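# Unroll the rolled necktie and lay it flat

## Task

Unroll the necktie, which starts folded and rolled up, and leave it lying on the table doubled over once at its middle, stretched to its full length, flat everywhere (the bend at the doubling may remain a low loop), approximately aligned and approximately straight, spread to its full width, with no additional folds and with nothing hanging past the table edge. Dropping the tie into its final place is allowed.

## Robot and tools

Robot: two arms, left_arm and right_arm, each ending in a five-finger hand. right_arm has a right hand; left_arm has its mirror image, a left hand. Calibrated bases in the scene frame: left_arm (+0.017, +0.334, +0.007) m, right_arm (+0.015, -0.273, +0.022) m, both nearly unrotated.

Scene frame: origin at table-top height, halfway between the nominal bases; +x points out across the table, +y toward left_arm, +z up. Image left/right does not match arm names.

Hand point: a spot fixed to the palm, 0.05 m in front of it and 0.15 m from the wrist mounting face. Its +z runs along the straight fingers, +y out of the palm, +x across the palm away from the thumb on the right hand (toward the thumb on the left hand). Straight fingertips sit 0.06-0.07 m past the point along +z and about 0.06 m behind it along -y. A rigid bracket beside the little finger at the wrist can strike objects.

A row is 28 numbers, each in [-1, 1], always all 28: left_arm dx, dy, dz, rx, ry, rz; left hand thumb_turn, thumb_bend, index, middle, ring, little, force_limit, speed; then the same 14 for right_arm and its hand. The six arm numbers are offsets, not poses: they are measured from that arm's Hand target as it stood when the action or move began, along that Hand target's own axes. 1.0 equals 0.6 m or 180 degrees; rx, ry, rz form one rotation vector. Every row of one action or move counts from the same start, so repeating an offset moves further. Six zeros re-request the current Hand target. The hand numbers are absolute motor targets: -1 open (thumb_turn -1 beside the palm, +1 opposite the fingers), +1 closed. force_limit maps -1..+1 to about 0..10 N at the fingertip (0..15 N for the two thumb motors). speed rises from almost 0 at -1 to full at +0.48 and stays full up to +1; full travel takes 0.49 s. For a soft grip close at speed -0.94 or lower. To leave a hand alone, resend the eight hand numbers last executed for it; if none were executed yet, send its hand_measured six values plus hand_force_limit and hand_speed.

Tools:
execute_actions(actions, cameras): actions is a list of actions; each action is up to 15 rows, one per 1/30 s step, and a short list holds its final row. Images come only for an empty list or when cameras names them (["all"], [] or names).
move(target, speed, blend, blocking, cameras): target is one row or up to 15 rows; every row's offsets count from the same starting Hand targets. Straight paths of the hand points, at most 10 s total. speed is top path speed in m/s, 0.002 to 4.3 (default 0.25), rotations up to twice that in rad/s; one value or one per target. blend in m rounds corners; 0 stops at each target. blocking=false returns after about 0.5 s while motion continues. Paths ignore obstacles and the other arm. Result adds a move: line with an ending (done, off_target, moving, held, fault) and limits (paced = pose clipped, held = steps withheld).
wait(seconds 0 to 10, cameras): lets time pass, arms keep their last command.
stop(cameras): brakes a running move.
zoom_image(camera, region [x0, y0, x1, y1] pixels, at most 504x504): enlarges part of the newest image of that camera.
show_instructions(): shows the reference images.
finished_scene(scene): ends the current scene, given its number; irreversible.

Cameras (672x504): cam_high, cam_low, cam_roll_left, cam_roll_right, cam_left_wrist, cam_right_wrist.

Results: end_effector_position (m) and end_effector_quat_wxyz in the scene frame; Hand target (the last commanded pose after clipping, base for the next offsets); Joint positions, velocities (may read within noise), torques (include arm weight; items 3 and 4 wrap at ±28 N m); motor temperatures; per hand hand_measured, hand_stopped_by (moving, target, force, stalled, fault), hand_load_n (fingertip force, positive pushing open; near 0 after a lost grip), hand_force_limit, hand_speed. MOTOR HOT appears at 85 °C; at 100 °C that arm goes limp for 30-60 s.

Behaviour: the controller limits commanded orientation to 40 degrees from the current one. Resting hand points often sit 1-3 cm (up to 5) short of or below the Hand target; resend the gap as an offset if needed. Arms follow loosely; small moves may not start. A blocked arm keeps pressing until commanded back. Fingers lock on reaching target or force_limit; to squeeze harder raise force_limit and send a more closed target. Thumb opposite the fingers grips items 0.035-0.065 m thick, handles from 0.025 m. Index tip (y, z) from the hand point: (-0.06, +0.06) straight, (0.00, +0.02) half, (-0.01, -0.04) closed.

Avoid: dropping the tie or releasing it while it moves, letting it slide off the table, fast impacts or strong presses, hitting fixed objects, contact between the two arms or one hand gripping the other's fingers, routing paths close to an arm's own base, excess finger force, and long stretched holds that overheat motors. Loose items may occasionally be nudged by the scene.

Each tool is called after "Call:" as name([rows], argument=value, ...), one row to a line, values as JSON.

Reference images:

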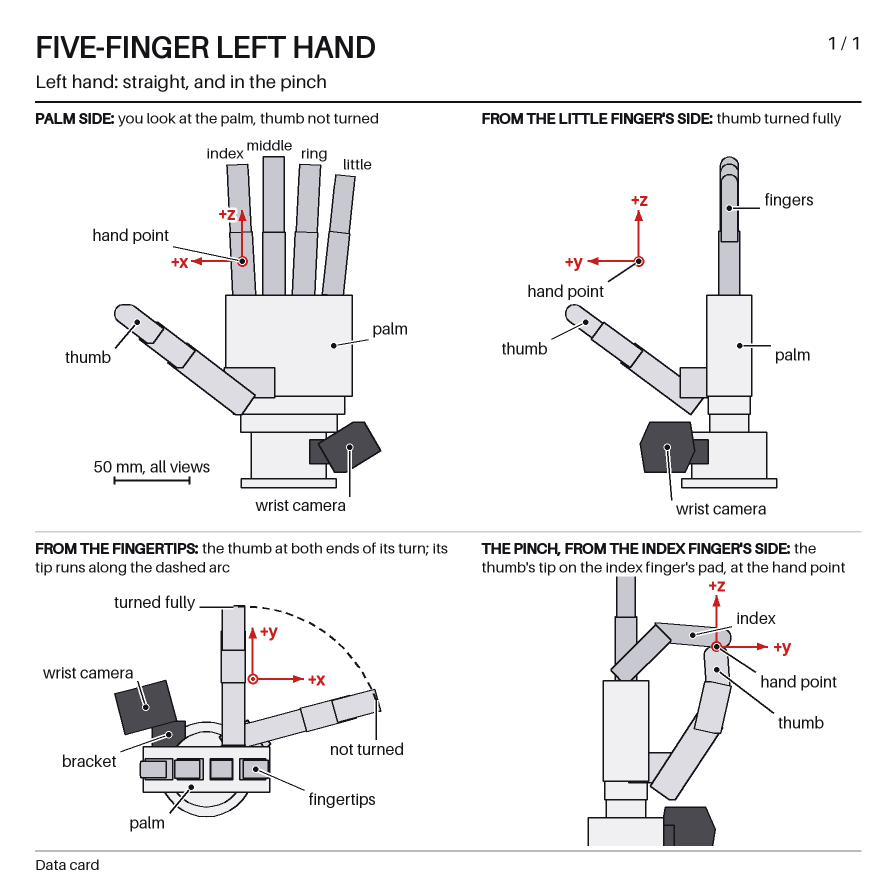

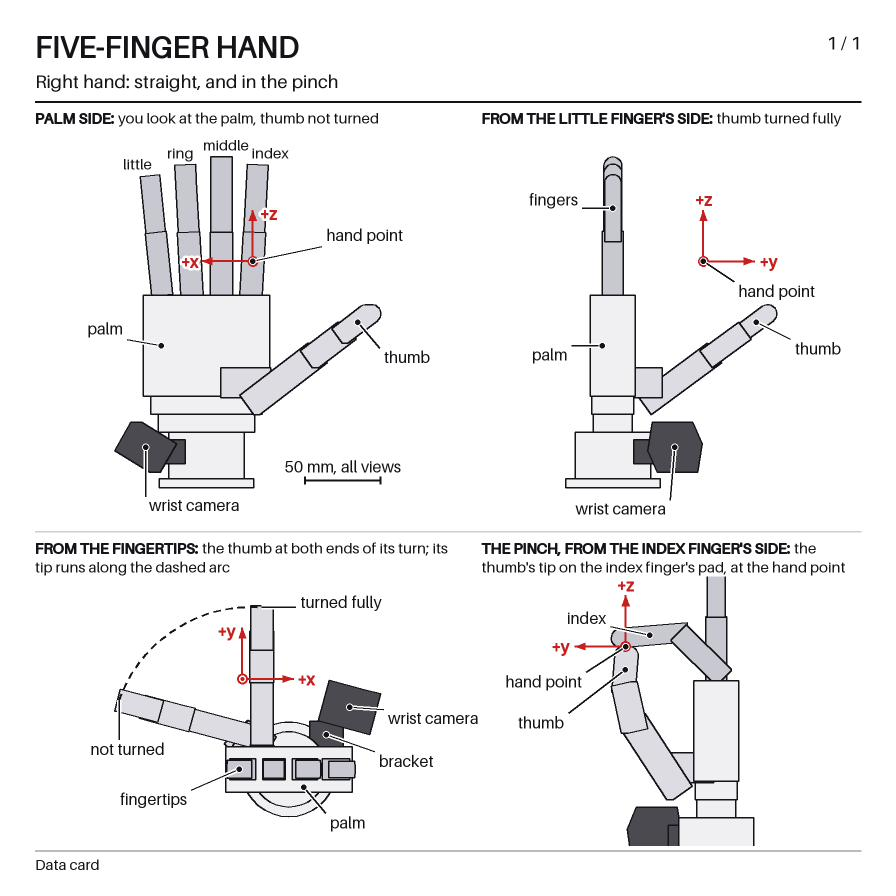

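## Session

Call:
execute_actions(actions=[])

Scene clock: 0.00 s.
left_arm: end_effector_position=(+0.5890, -0.0641, +0.3168) hand_measured=(-1.000, -1.000, -1.000, -1.000, -1.000, -1.000) hand_load_n=(+0.0, +0.0, +0.0, +0.0, +0.0, +0.0) hand_stopped_by=(target, target, target, target, target, target) hand_force_limit=0.00 hand_speed=-0.80 end_effector_quat_wxyz=(-0.086, -0.443, +0.830, -0.327) | right_arm: end_effector_position=(+0.8774, -0.2313, +0.2394) hand_measured=(-1.000, -1.000, -1.000, -1.000, -1.000, -1.000) hand_load_n=(+0.0, +0.0, +0.0, +0.0, +0.0, +0.0) hand_stopped_by=(target, target, target, target, target, target) hand_force_limit=0.00 hand_speed=-0.80 end_effector_quat_wxyz=(+0.277, +0.057, +0.918, +0.279)
Joint positions: left_arm=[-0.435 2.111 2.431 -1.421 0.525 0.031] | right_arm=[-0.108 2.268 2.236 -0.935 -0.576 1.751]
Joint velocities: within noise
Joint torques (N m): no reading
Motor temperatures (°C): left_arm=[28 36 27 24 28 27] | right_arm=[24 33 21 25 25 26]
Heat: left arm: hottest shoulder 36 °C; right arm: hottest shoulder 33 °C.
Hand target: left_arm +0.5928, -0.0658, +0.3207; -0.081, -0.441, +0.830, -0.332 | right_arm +0.8817, -0.2319, +0.2427; +0.283, +0.055, +0.916, +0.278

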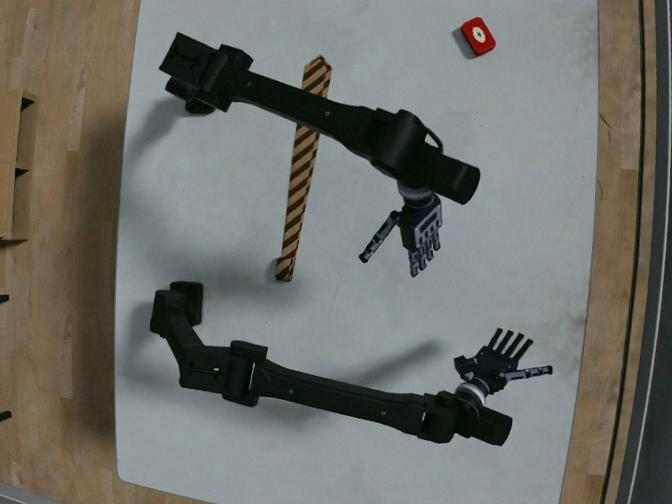

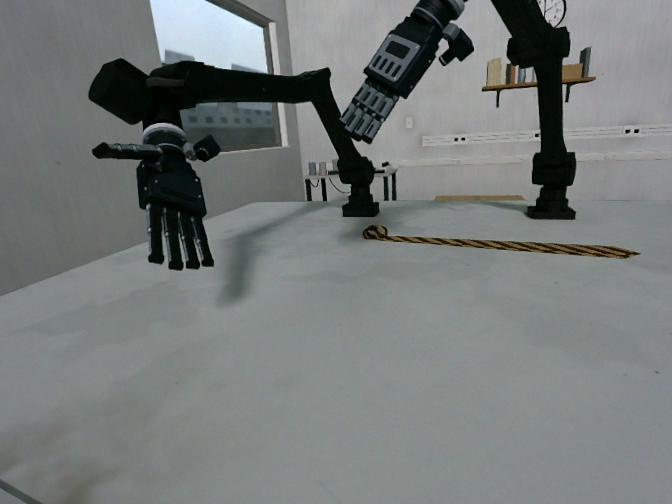

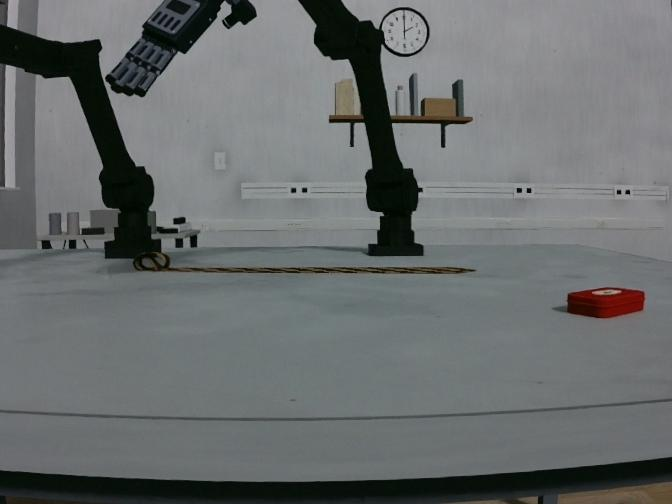

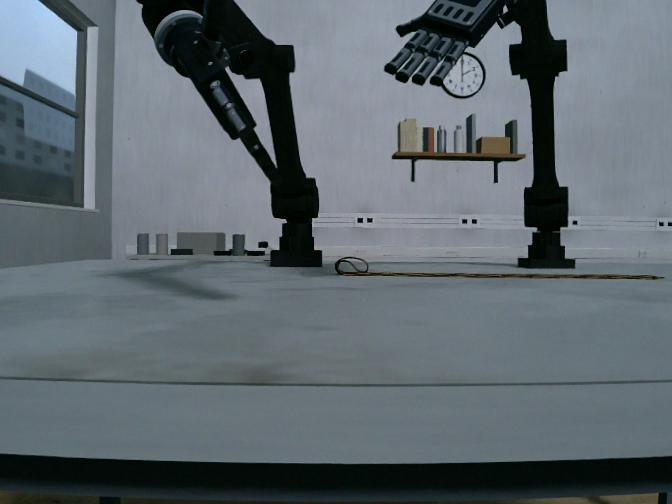

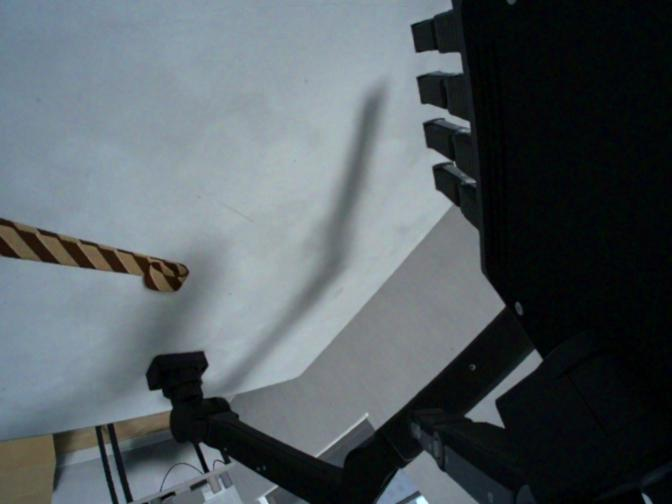

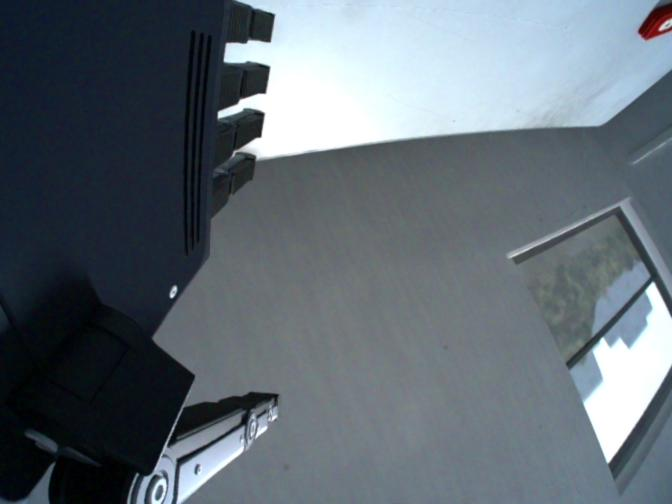

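Call:
zoom_image(camera="cam_high", region=[230, 30, 380, 300])

Call:
zoom_image(camera="cam_low", region=[340, 210, 450, 260])

Call:
zoom_image(camera="cam_roll_right", region=[310, 245, 430, 290])

Call:
zoom_image(camera="cam_left_wrist", region=[100, 220, 240, 330])

Scaled by 1.867 from the camera's 672x504 image, which has a finer 960x720 frame.

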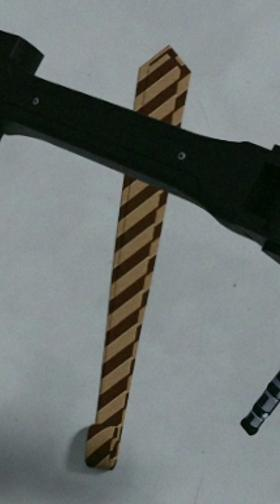

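Scaled by 4.582 from the camera's 672x504 image, which has a finer 960x720 frame.

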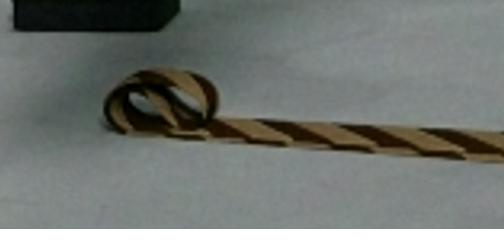

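Scaled by 4.200 from the camera's 672x504 image, which has a finer 960x720 frame.

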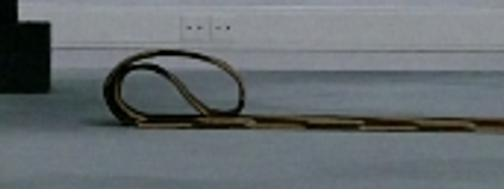

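Scaled by 3.600 from the camera's 672x504 image, which has a finer 960x720 frame.

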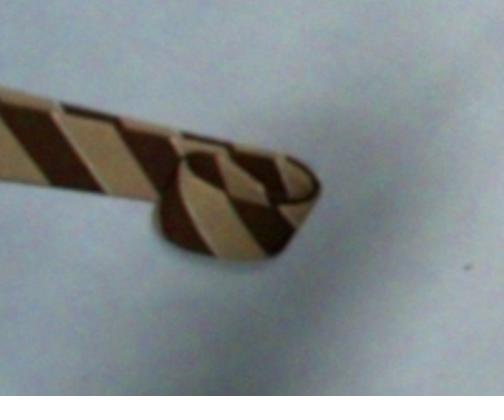

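Call:
move(target=[0.158,0.592,0.131,-0.224,-0.055,0.298,-1,-1,-1,-1,-1,-1,0,-0.8,0.01,-0.41,-0.33,0.054,-0.06,0.076,-1,-1,-1,-1,-1,-1,0,-0.8], speed=0.3, cameras=["cam_high","cam_low","cam_roll_right","cam_left_wrist"])

Scene clock: 46.53 s.
left_arm: end_effector_position=(+0.2681, -0.0430, +0.1268) hand_measured=(-1.000, -1.000, -1.000, -1.000, -1.000, -1.000) hand_load_n=(+0.0, +0.0, +0.0, +0.0, +0.0, +0.0) hand_stopped_by=(target, target, target, target, target, target) hand_force_limit=0.00 hand_speed=-0.80 end_effector_quat_wxyz=(-0.004, -0.005, +1.000, +0.006) | right_arm: end_effector_position=(+0.7804, -0.5358, +0.2361) hand_measured=(-1.000, -1.000, -1.000, -1.000, -1.000, -1.000) hand_load_n=(+0.0, +0.0, +0.0, +0.0, +0.0, +0.0) hand_stopped_by=(target, target, target, target, target, target) hand_force_limit=0.00 hand_speed=-0.80 end_effector_quat_wxyz=(+0.319, +0.223, +0.893, +0.227)
Joint positions: left_arm=[-1 1.751 1.475 -1.31 0.001 0.566] | right_arm=[-0.504 2.105 1.951 -0.84 -0.597 1.719]
Joint torques (N m): left_arm=[0.44 -16.79 6.63 0.35 -0.09 0.22] | right_arm=[1.44 -19.66 7.71 2 -0.59 -0.16]
Motor temperatures (°C): left_arm=[28 40 31 24 27 26] | right_arm=[24 39 26 25 24 25]
Heat: left arm: hottest shoulder 40 °C; right arm: hottest shoulder 39 °C.
Hand target: left_arm +0.2695, -0.0402, +0.1305; +0.000, +0.000, +1.000, -0.001 | right_arm +0.7822, -0.5315, +0.2423; +0.327, +0.213, +0.893, +0.225
Off the commanded pose: left_arm 0.005 m, 1 deg | right_arm 0.008 m, 1 deg.
move: done
camera_calibration:
cam_left_wrist: T_world_to_cam=[[-0.285376, -0.958086, -0.0251202, 0.0436411], [-0.817489, 0.229649, 0.52818, 0.161098], [-0.500273, 0.171265, -0.848761, 0.363422], [0, 0, 0, 1]] pos_world=[0.325961, -0.0574257, 0.224466]
Images, in order (width x height): cam_high 672x504, cam_low 672x504, cam_roll_right 672x504, cam_left_wrist 672x504.

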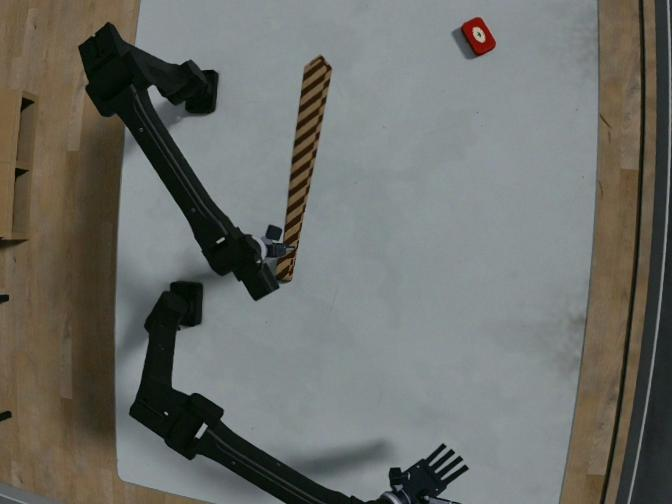

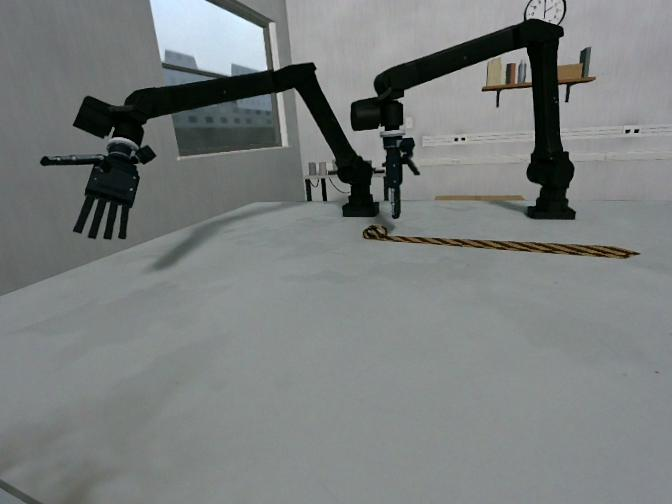

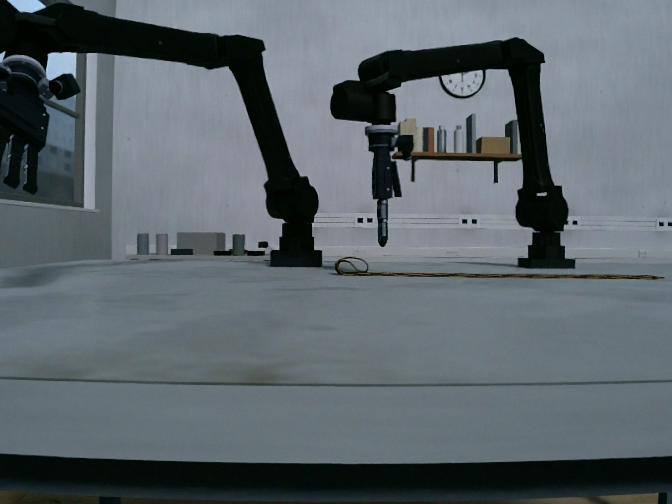

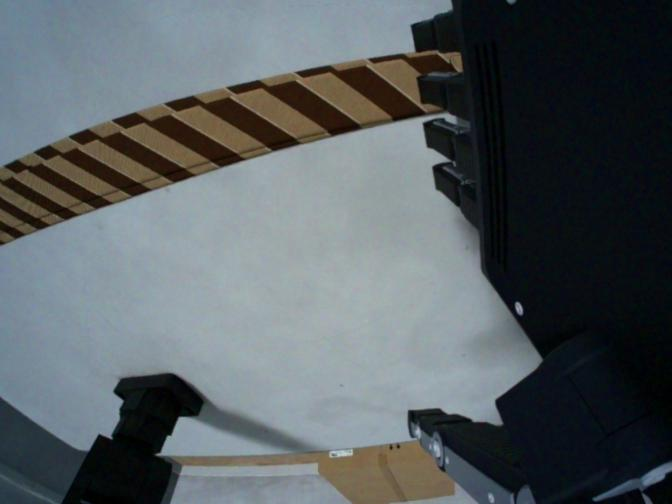

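Call:
move(target=[-0.042,0,0.075,0,0,0,-1,-1,-1,-1,-1,-1,0,-0.8,0,0,0,0,0,0,-1,-1,-1,-1,-1,-1,0,-0.8], speed=0.15, cameras=["cam_low","cam_roll_right","cam_left_wrist"])

Call:
zoom_image(camera="cam_roll_right", region=[310, 200, 430, 290])

Scene clock: 53.47 s.
left_arm: end_effector_position=(+0.2926, -0.0462, +0.1018) hand_measured=(-1.000, -1.000, -1.000, -1.000, -1.000, -1.000) hand_load_n=(+0.0, +0.0, +0.0, +0.0, +0.0, +0.0) hand_stopped_by=(target, target, target, target, target, target) hand_force_limit=0.00 hand_speed=-0.80 end_effector_quat_wxyz=(+0.008, -0.002, +1.000, -0.012) | right_arm: end_effector_position=(+0.7804, -0.5358, +0.2361) hand_measured=(-1.000, -1.000, -1.000, -1.000, -1.000, -1.000) hand_load_n=(+0.5, +0.0, +0.0, +0.0, +0.0, +0.0) hand_stopped_by=(target, target, target, target, target, target) hand_force_limit=0.00 hand_speed=-0.80 end_effector_quat_wxyz=(+0.319, +0.223, +0.893, +0.226)
Joint positions: left_arm=[-0.966 1.778 1.453 -1.215 0.001 0.605] | right_arm=[-0.504 2.105 1.951 -0.84 -0.597 1.719]
Joint torques (N m): left_arm=[0.85 -13.68 6.39 0.47 -0.06 0.21] | right_arm=[1.61 -19.72 7.69 1.98 -0.59 -0.16]
Heat: left arm: hottest shoulder 40 °C; right arm: hottest shoulder 38 °C.
Hand target: left_arm +0.2947, -0.0404, +0.0856; +0.000, +0.000, +1.000, -0.001 | right_arm +0.7821, -0.5314, +0.2423; +0.328, +0.212, +0.893, +0.225
Off the commanded pose: left_arm 0.017 m, 2 deg | right_arm 0.008 m, 1 deg.
move: off_target (left_arm)
camera_calibration:
cam_left_wrist: T_world_to_cam=[[-0.289823, -0.957076, 0.0029581, 0.0453623], [-0.829497, 0.252729, 0.498058, 0.202754], [-0.477427, 0.141895, -0.867138, 0.348804], [0, 0, 0, 1]] pos_world=[0.34786, -0.0573203, 0.201344]
Images, in order (width x height): cam_low 672x504, cam_roll_right 672x504, cam_left_wrist 672x504.

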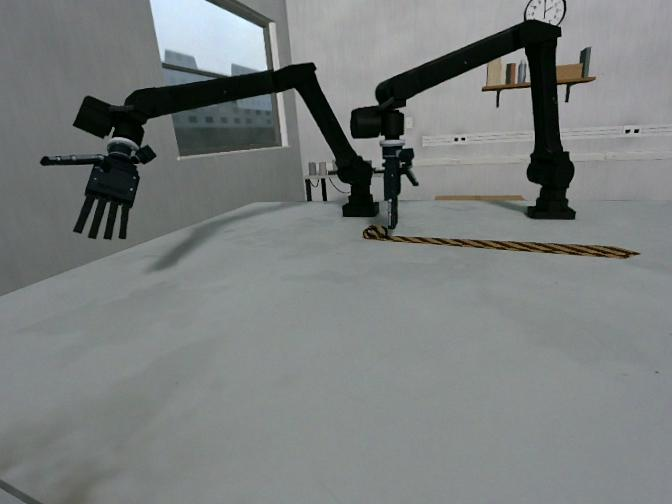

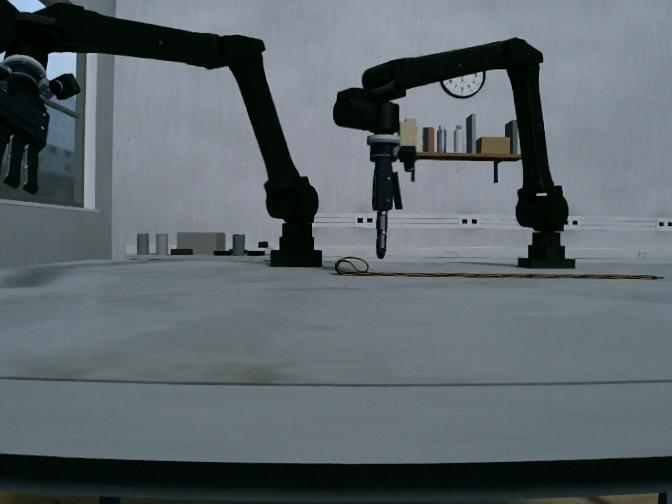

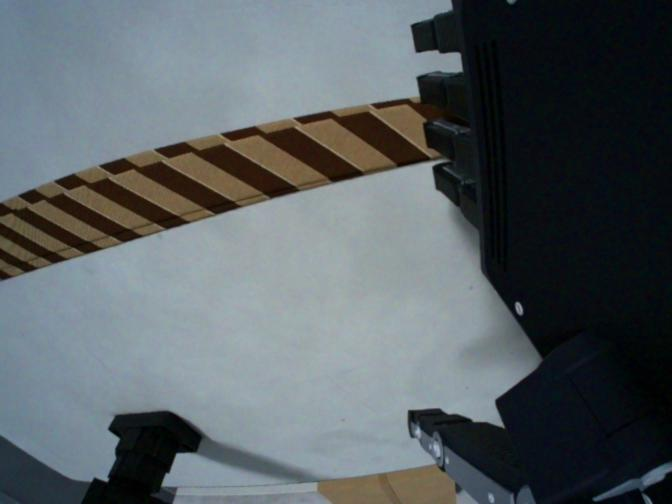

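Scaled by 4.200 from the camera's 672x504 image, which has a finer 960x720 frame.

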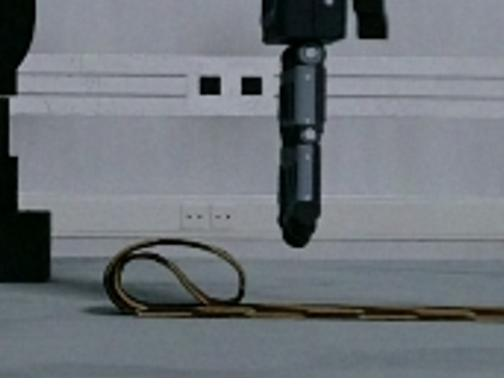

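Call:
move(target=[0,0,0.025,0,0,0,-1,-1,-1,-1,-1,-1,0,-0.8,0,0,0,0,0,0,-1,-1,-1,-1,-1,-1,0,-0.8], speed=0.15, cameras=["cam_roll_right"])

Call:
zoom_image(camera="cam_roll_right", region=[310, 200, 430, 290])

Scene clock: 58.07 s.
left_arm: end_effector_position=(+0.2933, -0.0471, +0.0883) hand_measured=(-1.000, -1.000, -1.000, -1.000, -1.000, -1.000) hand_load_n=(+0.0, -0.5, +0.0, +0.0, +0.0, +0.0) hand_stopped_by=(target, target, target, target, target, target) hand_force_limit=0.00 hand_speed=-0.80 end_effector_quat_wxyz=(+0.010, -0.002, +1.000, -0.014) | right_arm: end_effector_position=(+0.7804, -0.5358, +0.2361) hand_measured=(-1.000, -1.000, -1.000, -1.000, -1.000, -1.000) hand_load_n=(+0.0, +0.0, +0.0, +0.0, +0.0, +0.0) hand_stopped_by=(target, target, target, target, target, target) hand_force_limit=0.00 hand_speed=-0.80 end_effector_quat_wxyz=(+0.319, +0.223, +0.893, +0.226)
Joint positions: left_arm=[-0.966 1.79 1.432 -1.179 0.001 0.606] | right_arm=[-0.504 2.105 1.951 -0.84 -0.597 1.719]
Joint torques (N m): left_arm=[0.85 -13.63 6.26 0.47 -0.06 0.21] | right_arm=[1.55 -19.66 7.71 2 -0.59 -0.15]
Heat: left arm: hottest shoulder 39 °C; right arm: hottest shoulder 38 °C.
Hand target: left_arm +0.2947, -0.0404, +0.0705; +0.000, +0.000, +1.000, -0.001 | right_arm +0.7821, -0.5314, +0.2423; +0.328, +0.212, +0.893, +0.225
Off the commanded pose: left_arm 0.019 m, 2 deg | right_arm 0.008 m, 1 deg.
move: off_target (left_arm)
Images, in order (width x height): cam_roll_right 672x504.

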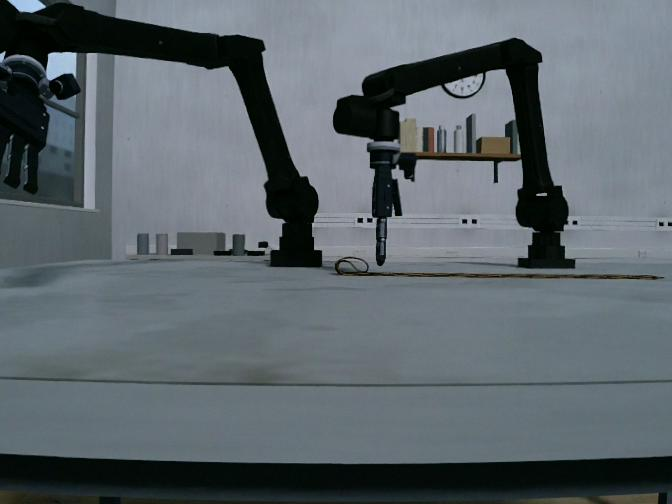

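Scaled by 4.200 from the camera's 672x504 image, which has a finer 960x720 frame.

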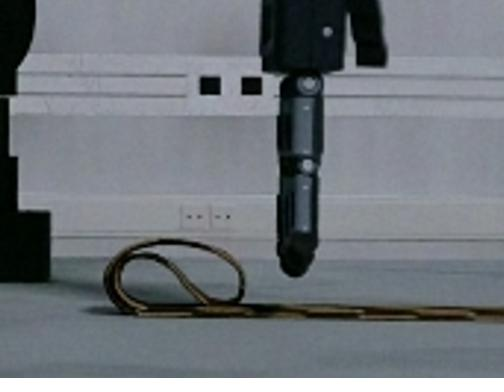

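Call:
move(target=[0.01,-0.14,0.005,0,0,0,-1,-1,-1,-1,-1,-1,0,-0.8,0,0,0,0,0,0,-1,-1,-1,-1,-1,-1,0,-0.8], speed=0.1, cameras=["cam_high","cam_roll_right","cam_low"])

Call:
zoom_image(camera="cam_roll_right", region=[290, 200, 410, 290])

Scene clock: 62.47 s.
left_arm: end_effector_position=(+0.2888, -0.1086, +0.0763) hand_measured=(-1.000, -1.000, -1.000, -1.000, -1.000, -1.000) hand_load_n=(+0.0, +0.0, +0.0, -0.5, +0.0, +0.0) hand_stopped_by=(target, target, target, target, target, target) hand_force_limit=0.00 hand_speed=-0.80 end_effector_quat_wxyz=(+0.003, +0.000, +1.000, -0.004) | right_arm: end_effector_position=(+0.7804, -0.5358, +0.2361) hand_measured=(-1.000, -1.000, -1.000, -1.000, -1.000, -1.000) hand_load_n=(+0.0, +0.0, +0.0, +0.0, +0.0, +0.0) hand_stopped_by=(target, target, target, target, target, target) hand_force_limit=0.00 hand_speed=-0.80 end_effector_quat_wxyz=(+0.319, +0.223, +0.893, +0.226)
Joint positions: left_arm=[-1.033 1.94 1.617 -1.239 -0.002 0.543] | right_arm=[-0.504 2.105 1.951 -0.84 -0.597 1.719]
Joint torques (N m): left_arm=[-0.91 -14.39 10.71 -0.39 0.02 -0.03] | right_arm=[1.55 -19.72 7.71 2.02 -0.59 -0.15]
Heat: left arm: hottest shoulder 39 °C; right arm: hottest shoulder 38 °C.
Hand target: left_arm +0.2887, -0.1244, +0.0677; +0.000, +0.000, +1.000, -0.001 | right_arm +0.7821, -0.5314, +0.2423; +0.328, +0.212, +0.893, +0.225
Off the commanded pose: left_arm 0.018 m, 0 deg | right_arm 0.008 m, 1 deg.
move: off_target (left_arm)
Images, in order (width x height): cam_high 672x504, cam_low 672x504, cam_roll_right 672x504.

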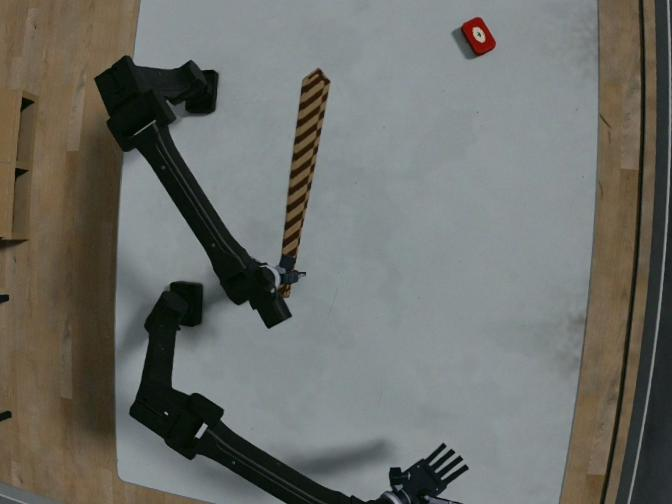

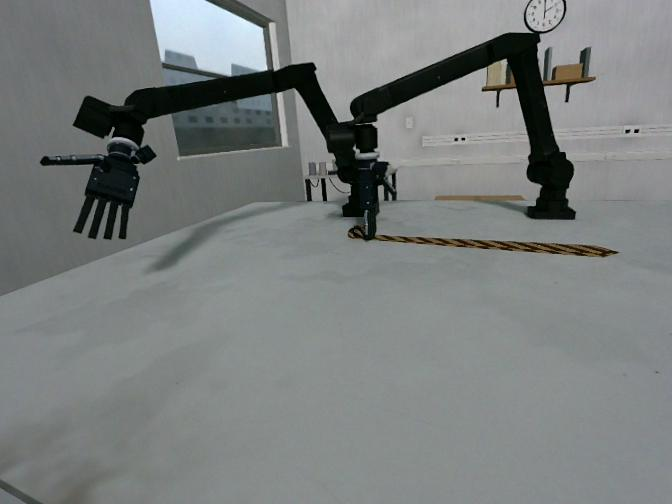

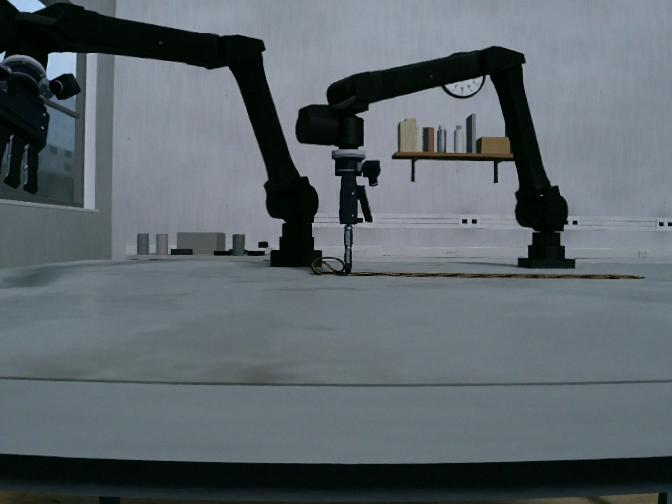

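Scaled by 4.200 from the camera's 672x504 image, which has a finer 960x720 frame.

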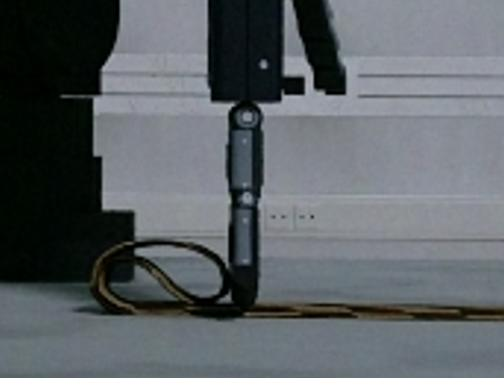

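Call:
move([
  [0,0.05,-0.16,0,0,0,-1,-1,-1,-1,-1,-1,0,-0.8,0,0,0,0,0,0,-1,-1,-1,-1,-1,-1,0,-0.8],
  [-0.043,0.507,-0.13,0,0,0,-1,-1,-1,-1,-1,-1,0,-0.8,0,0,0,0,0,0,-1,-1,-1,-1,-1,-1,0,-0.8],
  [-0.043,0.507,0.0,0,0,0,-1,-1,-1,-1,-1,-1,0,-0.8,0,0,0,0,0,0,-1,-1,-1,-1,-1,-1,0,-0.8],
], blend=[0.03,0,0], speed=0.2, cameras=["cam_high","cam_roll_left","cam_left_wrist"])

Call:
move(target=[0,0,0,0,0,0,-1,-1,-1,-1,-1,-1,0,-0.8,0.987,0.378,-0.185,0.1486,0.2165,-0.14,-1,-1,-1,-1,-1,-1,0,-0.8], speed=0.3, cameras=["all"])

Call:
zoom_image(camera="cam_roll_left", region=[200, 150, 450, 300])

Scene clock: 93.33 s.
left_arm: end_effector_position=(+0.3160, +0.1774, +0.0746) hand_measured=(-1.000, -1.000, -1.000, -1.000, -1.000, -1.000) hand_load_n=(+0.0, +0.0, +0.0, +0.0, +0.0, +0.0) hand_stopped_by=(target, target, target, target, target, target) hand_force_limit=0.00 hand_speed=-0.80 end_effector_quat_wxyz=(+0.006, -0.005, +1.000, -0.003) | right_arm: end_effector_position=(+0.7804, -0.5358, +0.2361) hand_measured=(-1.000, -1.000, -1.000, -1.000, -1.000, -1.000) hand_load_n=(+0.0, +0.0, -0.5, +0.0, +0.0, +0.0) hand_stopped_by=(target, target, target, target, target, target) hand_force_limit=0.00 hand_speed=-0.80 end_effector_quat_wxyz=(+0.319, +0.223, +0.893, +0.226)
Joint positions: left_arm=[-0.584 1.474 0.991 -1.074 -0.001 0.982] | right_arm=[-0.504 2.105 1.951 -0.84 -0.597 1.719]
Joint torques (N m): left_arm=[0.44 -9.41 6.16 0.42 0.01 0.21] | right_arm=[1.49 -19.72 7.69 1.99 -0.58 -0.16]
Heat: left arm: hottest shoulder 37 °C; right arm: hottest shoulder 38 °C.
Hand target: left_arm +0.3148, +0.1798, +0.0673; +0.001, +0.000, +1.000, -0.001 | right_arm +0.7821, -0.5314, +0.2423; +0.328, +0.212, +0.893, +0.225
Off the commanded pose: left_arm 0.008 m, 1 deg | right_arm 0.008 m, 1 deg.
move: done
camera_calibration:
cam_left_wrist: T_world_to_cam=[[-0.284681, -0.958534, -0.0129807, 0.266158], [-0.828514, 0.239209, 0.506303, 0.180716], [-0.482204, 0.15489, -0.862258, 0.303516], [0, 0, 0, 1]] pos_world=[0.371852, 0.164882, 0.173667]
Images, in order (width x height): cam_high 672x504, cam_roll_left 672x504, cam_left_wrist 672x504.

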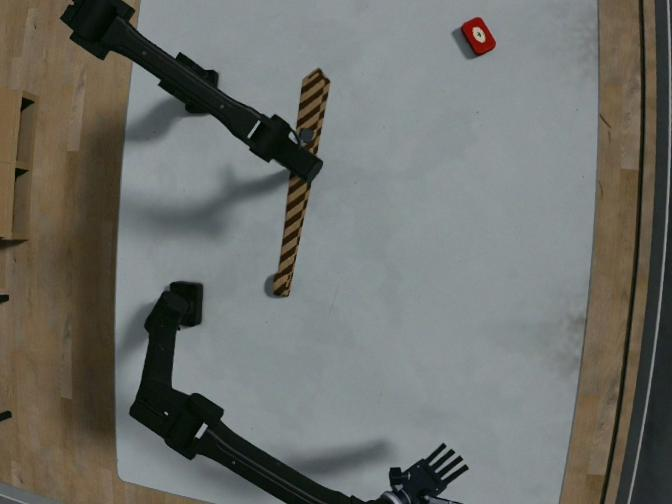

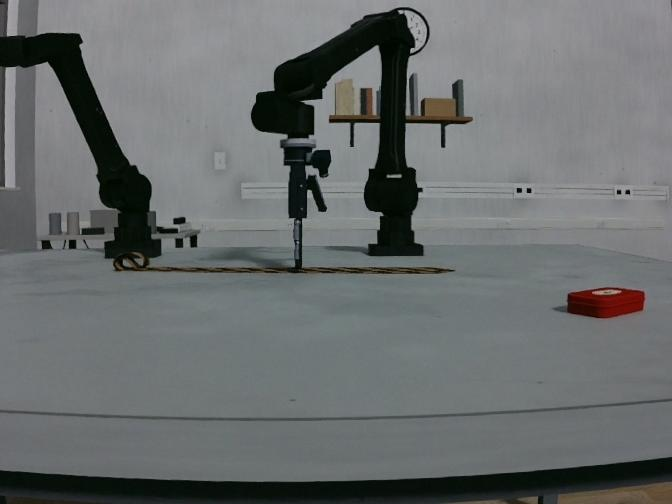

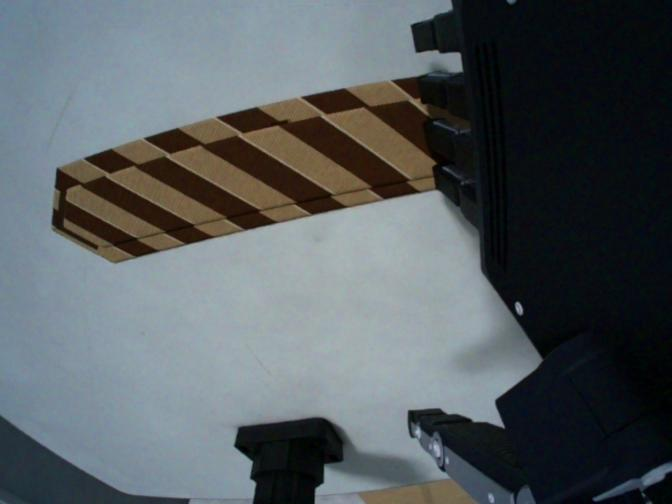

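Scene clock: 96.33 s.
left_arm: end_effector_position=(+0.3160, +0.1774, +0.0746) hand_measured=(-1.000, -1.000, -1.000, -1.000, -1.000, -1.000) hand_load_n=(+0.0, +0.0, +0.0, +0.0, +0.5, +0.0) hand_stopped_by=(target, target, target, target, target, target) hand_force_limit=0.00 hand_speed=-0.80 end_effector_quat_wxyz=(+0.006, -0.005, +1.000, -0.003) | right_arm: end_effector_position=(+0.3479, -0.0611, +0.1528) hand_measured=(-1.000, -1.000, -1.000, -1.000, -1.000, -1.000) hand_load_n=(+0.0, +0.0, +0.0, +0.5, +0.0, +0.0) hand_stopped_by=(target, target, target, target, target, target) hand_force_limit=0.00 hand_speed=-0.80 end_effector_quat_wxyz=(+0.004, -0.008, +1.000, +0.005)
Joint positions: left_arm=[-0.584 1.474 0.991 -1.074 -0.001 0.982] | right_arm=[0.48 1.262 0.958 -1.256 -0.005 2.016]
Joint torques (N m): left_arm=[0.44 -9.35 6.2 0.4 0.02 0.21] | right_arm=[0.62 -6.42 6.8 -0.06 0.14 0.04]
Heat: left arm: hottest shoulder 37 °C; right arm: hottest shoulder 38 °C.
Hand target: left_arm +0.3148, +0.1798, +0.0673; +0.001, +0.000, +1.000, -0.001 | right_arm +0.3476, -0.0652, +0.1515; +0.000, +0.000, +1.000, +0.001
Off the commanded pose: left_arm 0.008 m, 1 deg | right_arm 0.005 m, 1 deg.
move: done
camera_calibration:
cam_left_wrist: T_world_to_cam=[[-0.284681, -0.958534, -0.0129807, 0.266158], [-0.828514, 0.239209, 0.506303, 0.180716], [-0.482204, 0.15489, -0.862258, 0.303516], [0, 0, 0, 1]] pos_world=[0.371852, 0.164882, 0.173667]
cam_right_wrist: T_world_to_cam=[[-0.281817, 0.958851, -0.0344079, 0.16518], [0.798527, 0.254275, 0.545617, -0.352303], [0.531915, 0.126289, -0.837328, 0.0678843], [0, 0, 0, 1]] pos_world=[0.291765, -0.0773738, 0.254748]

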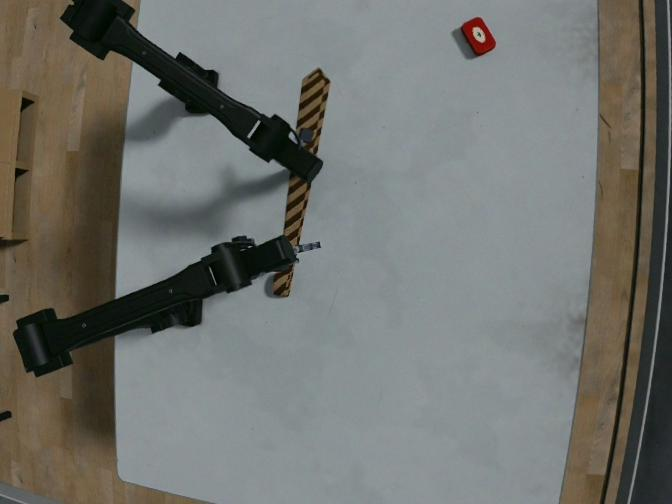

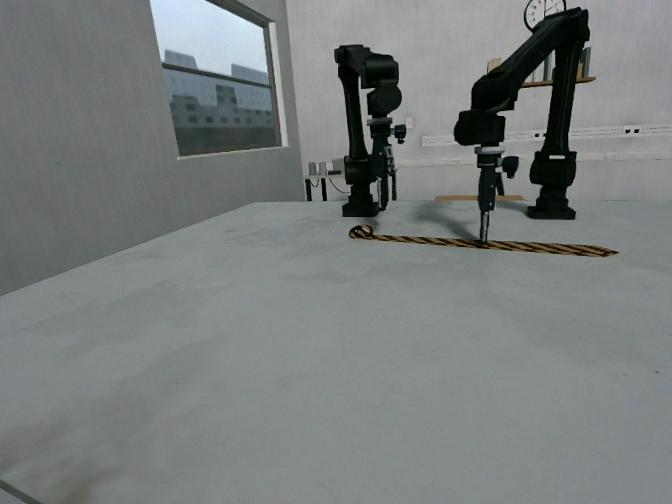

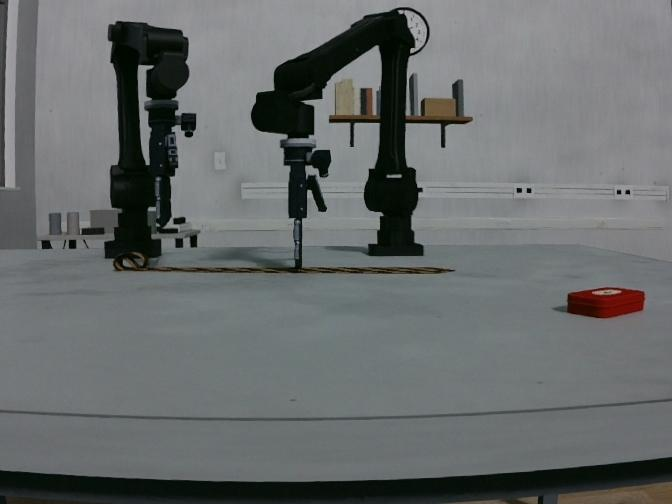

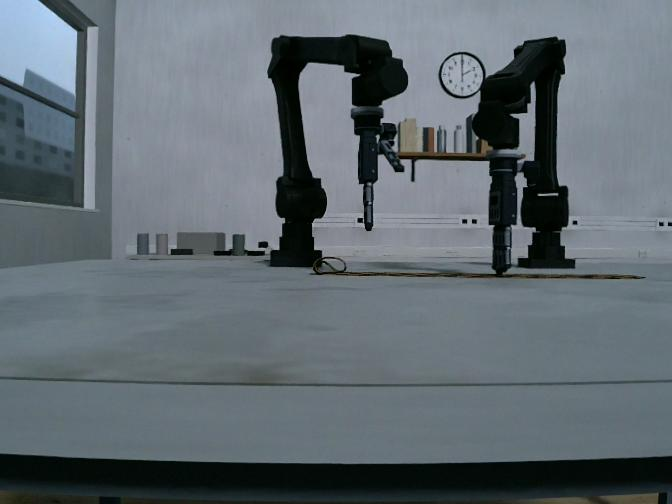

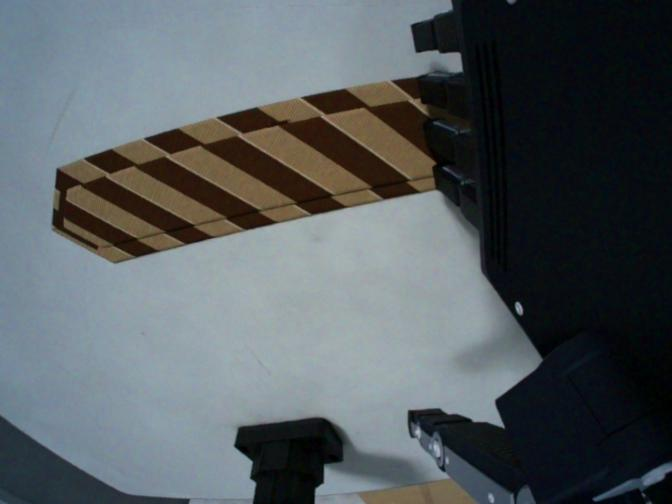

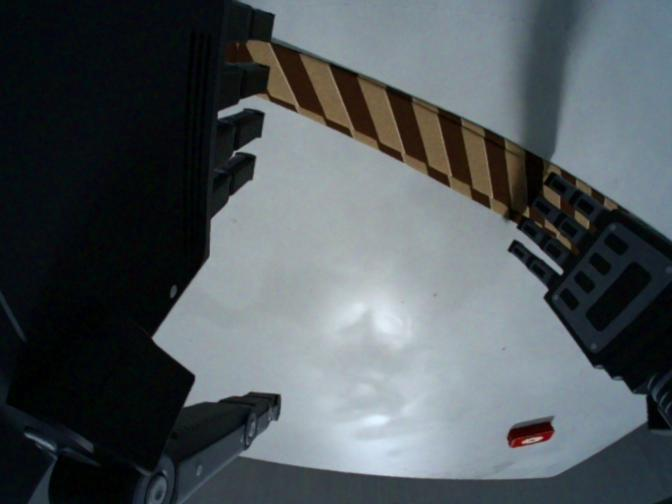

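Scaled by 2.016 from the camera's 672x504 image, which has a finer 960x720 frame.

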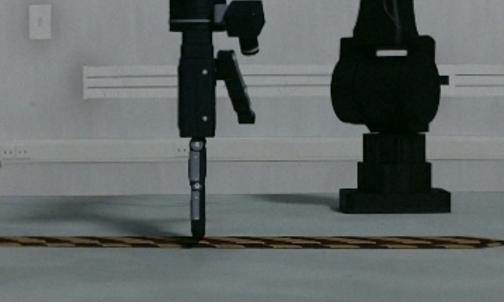

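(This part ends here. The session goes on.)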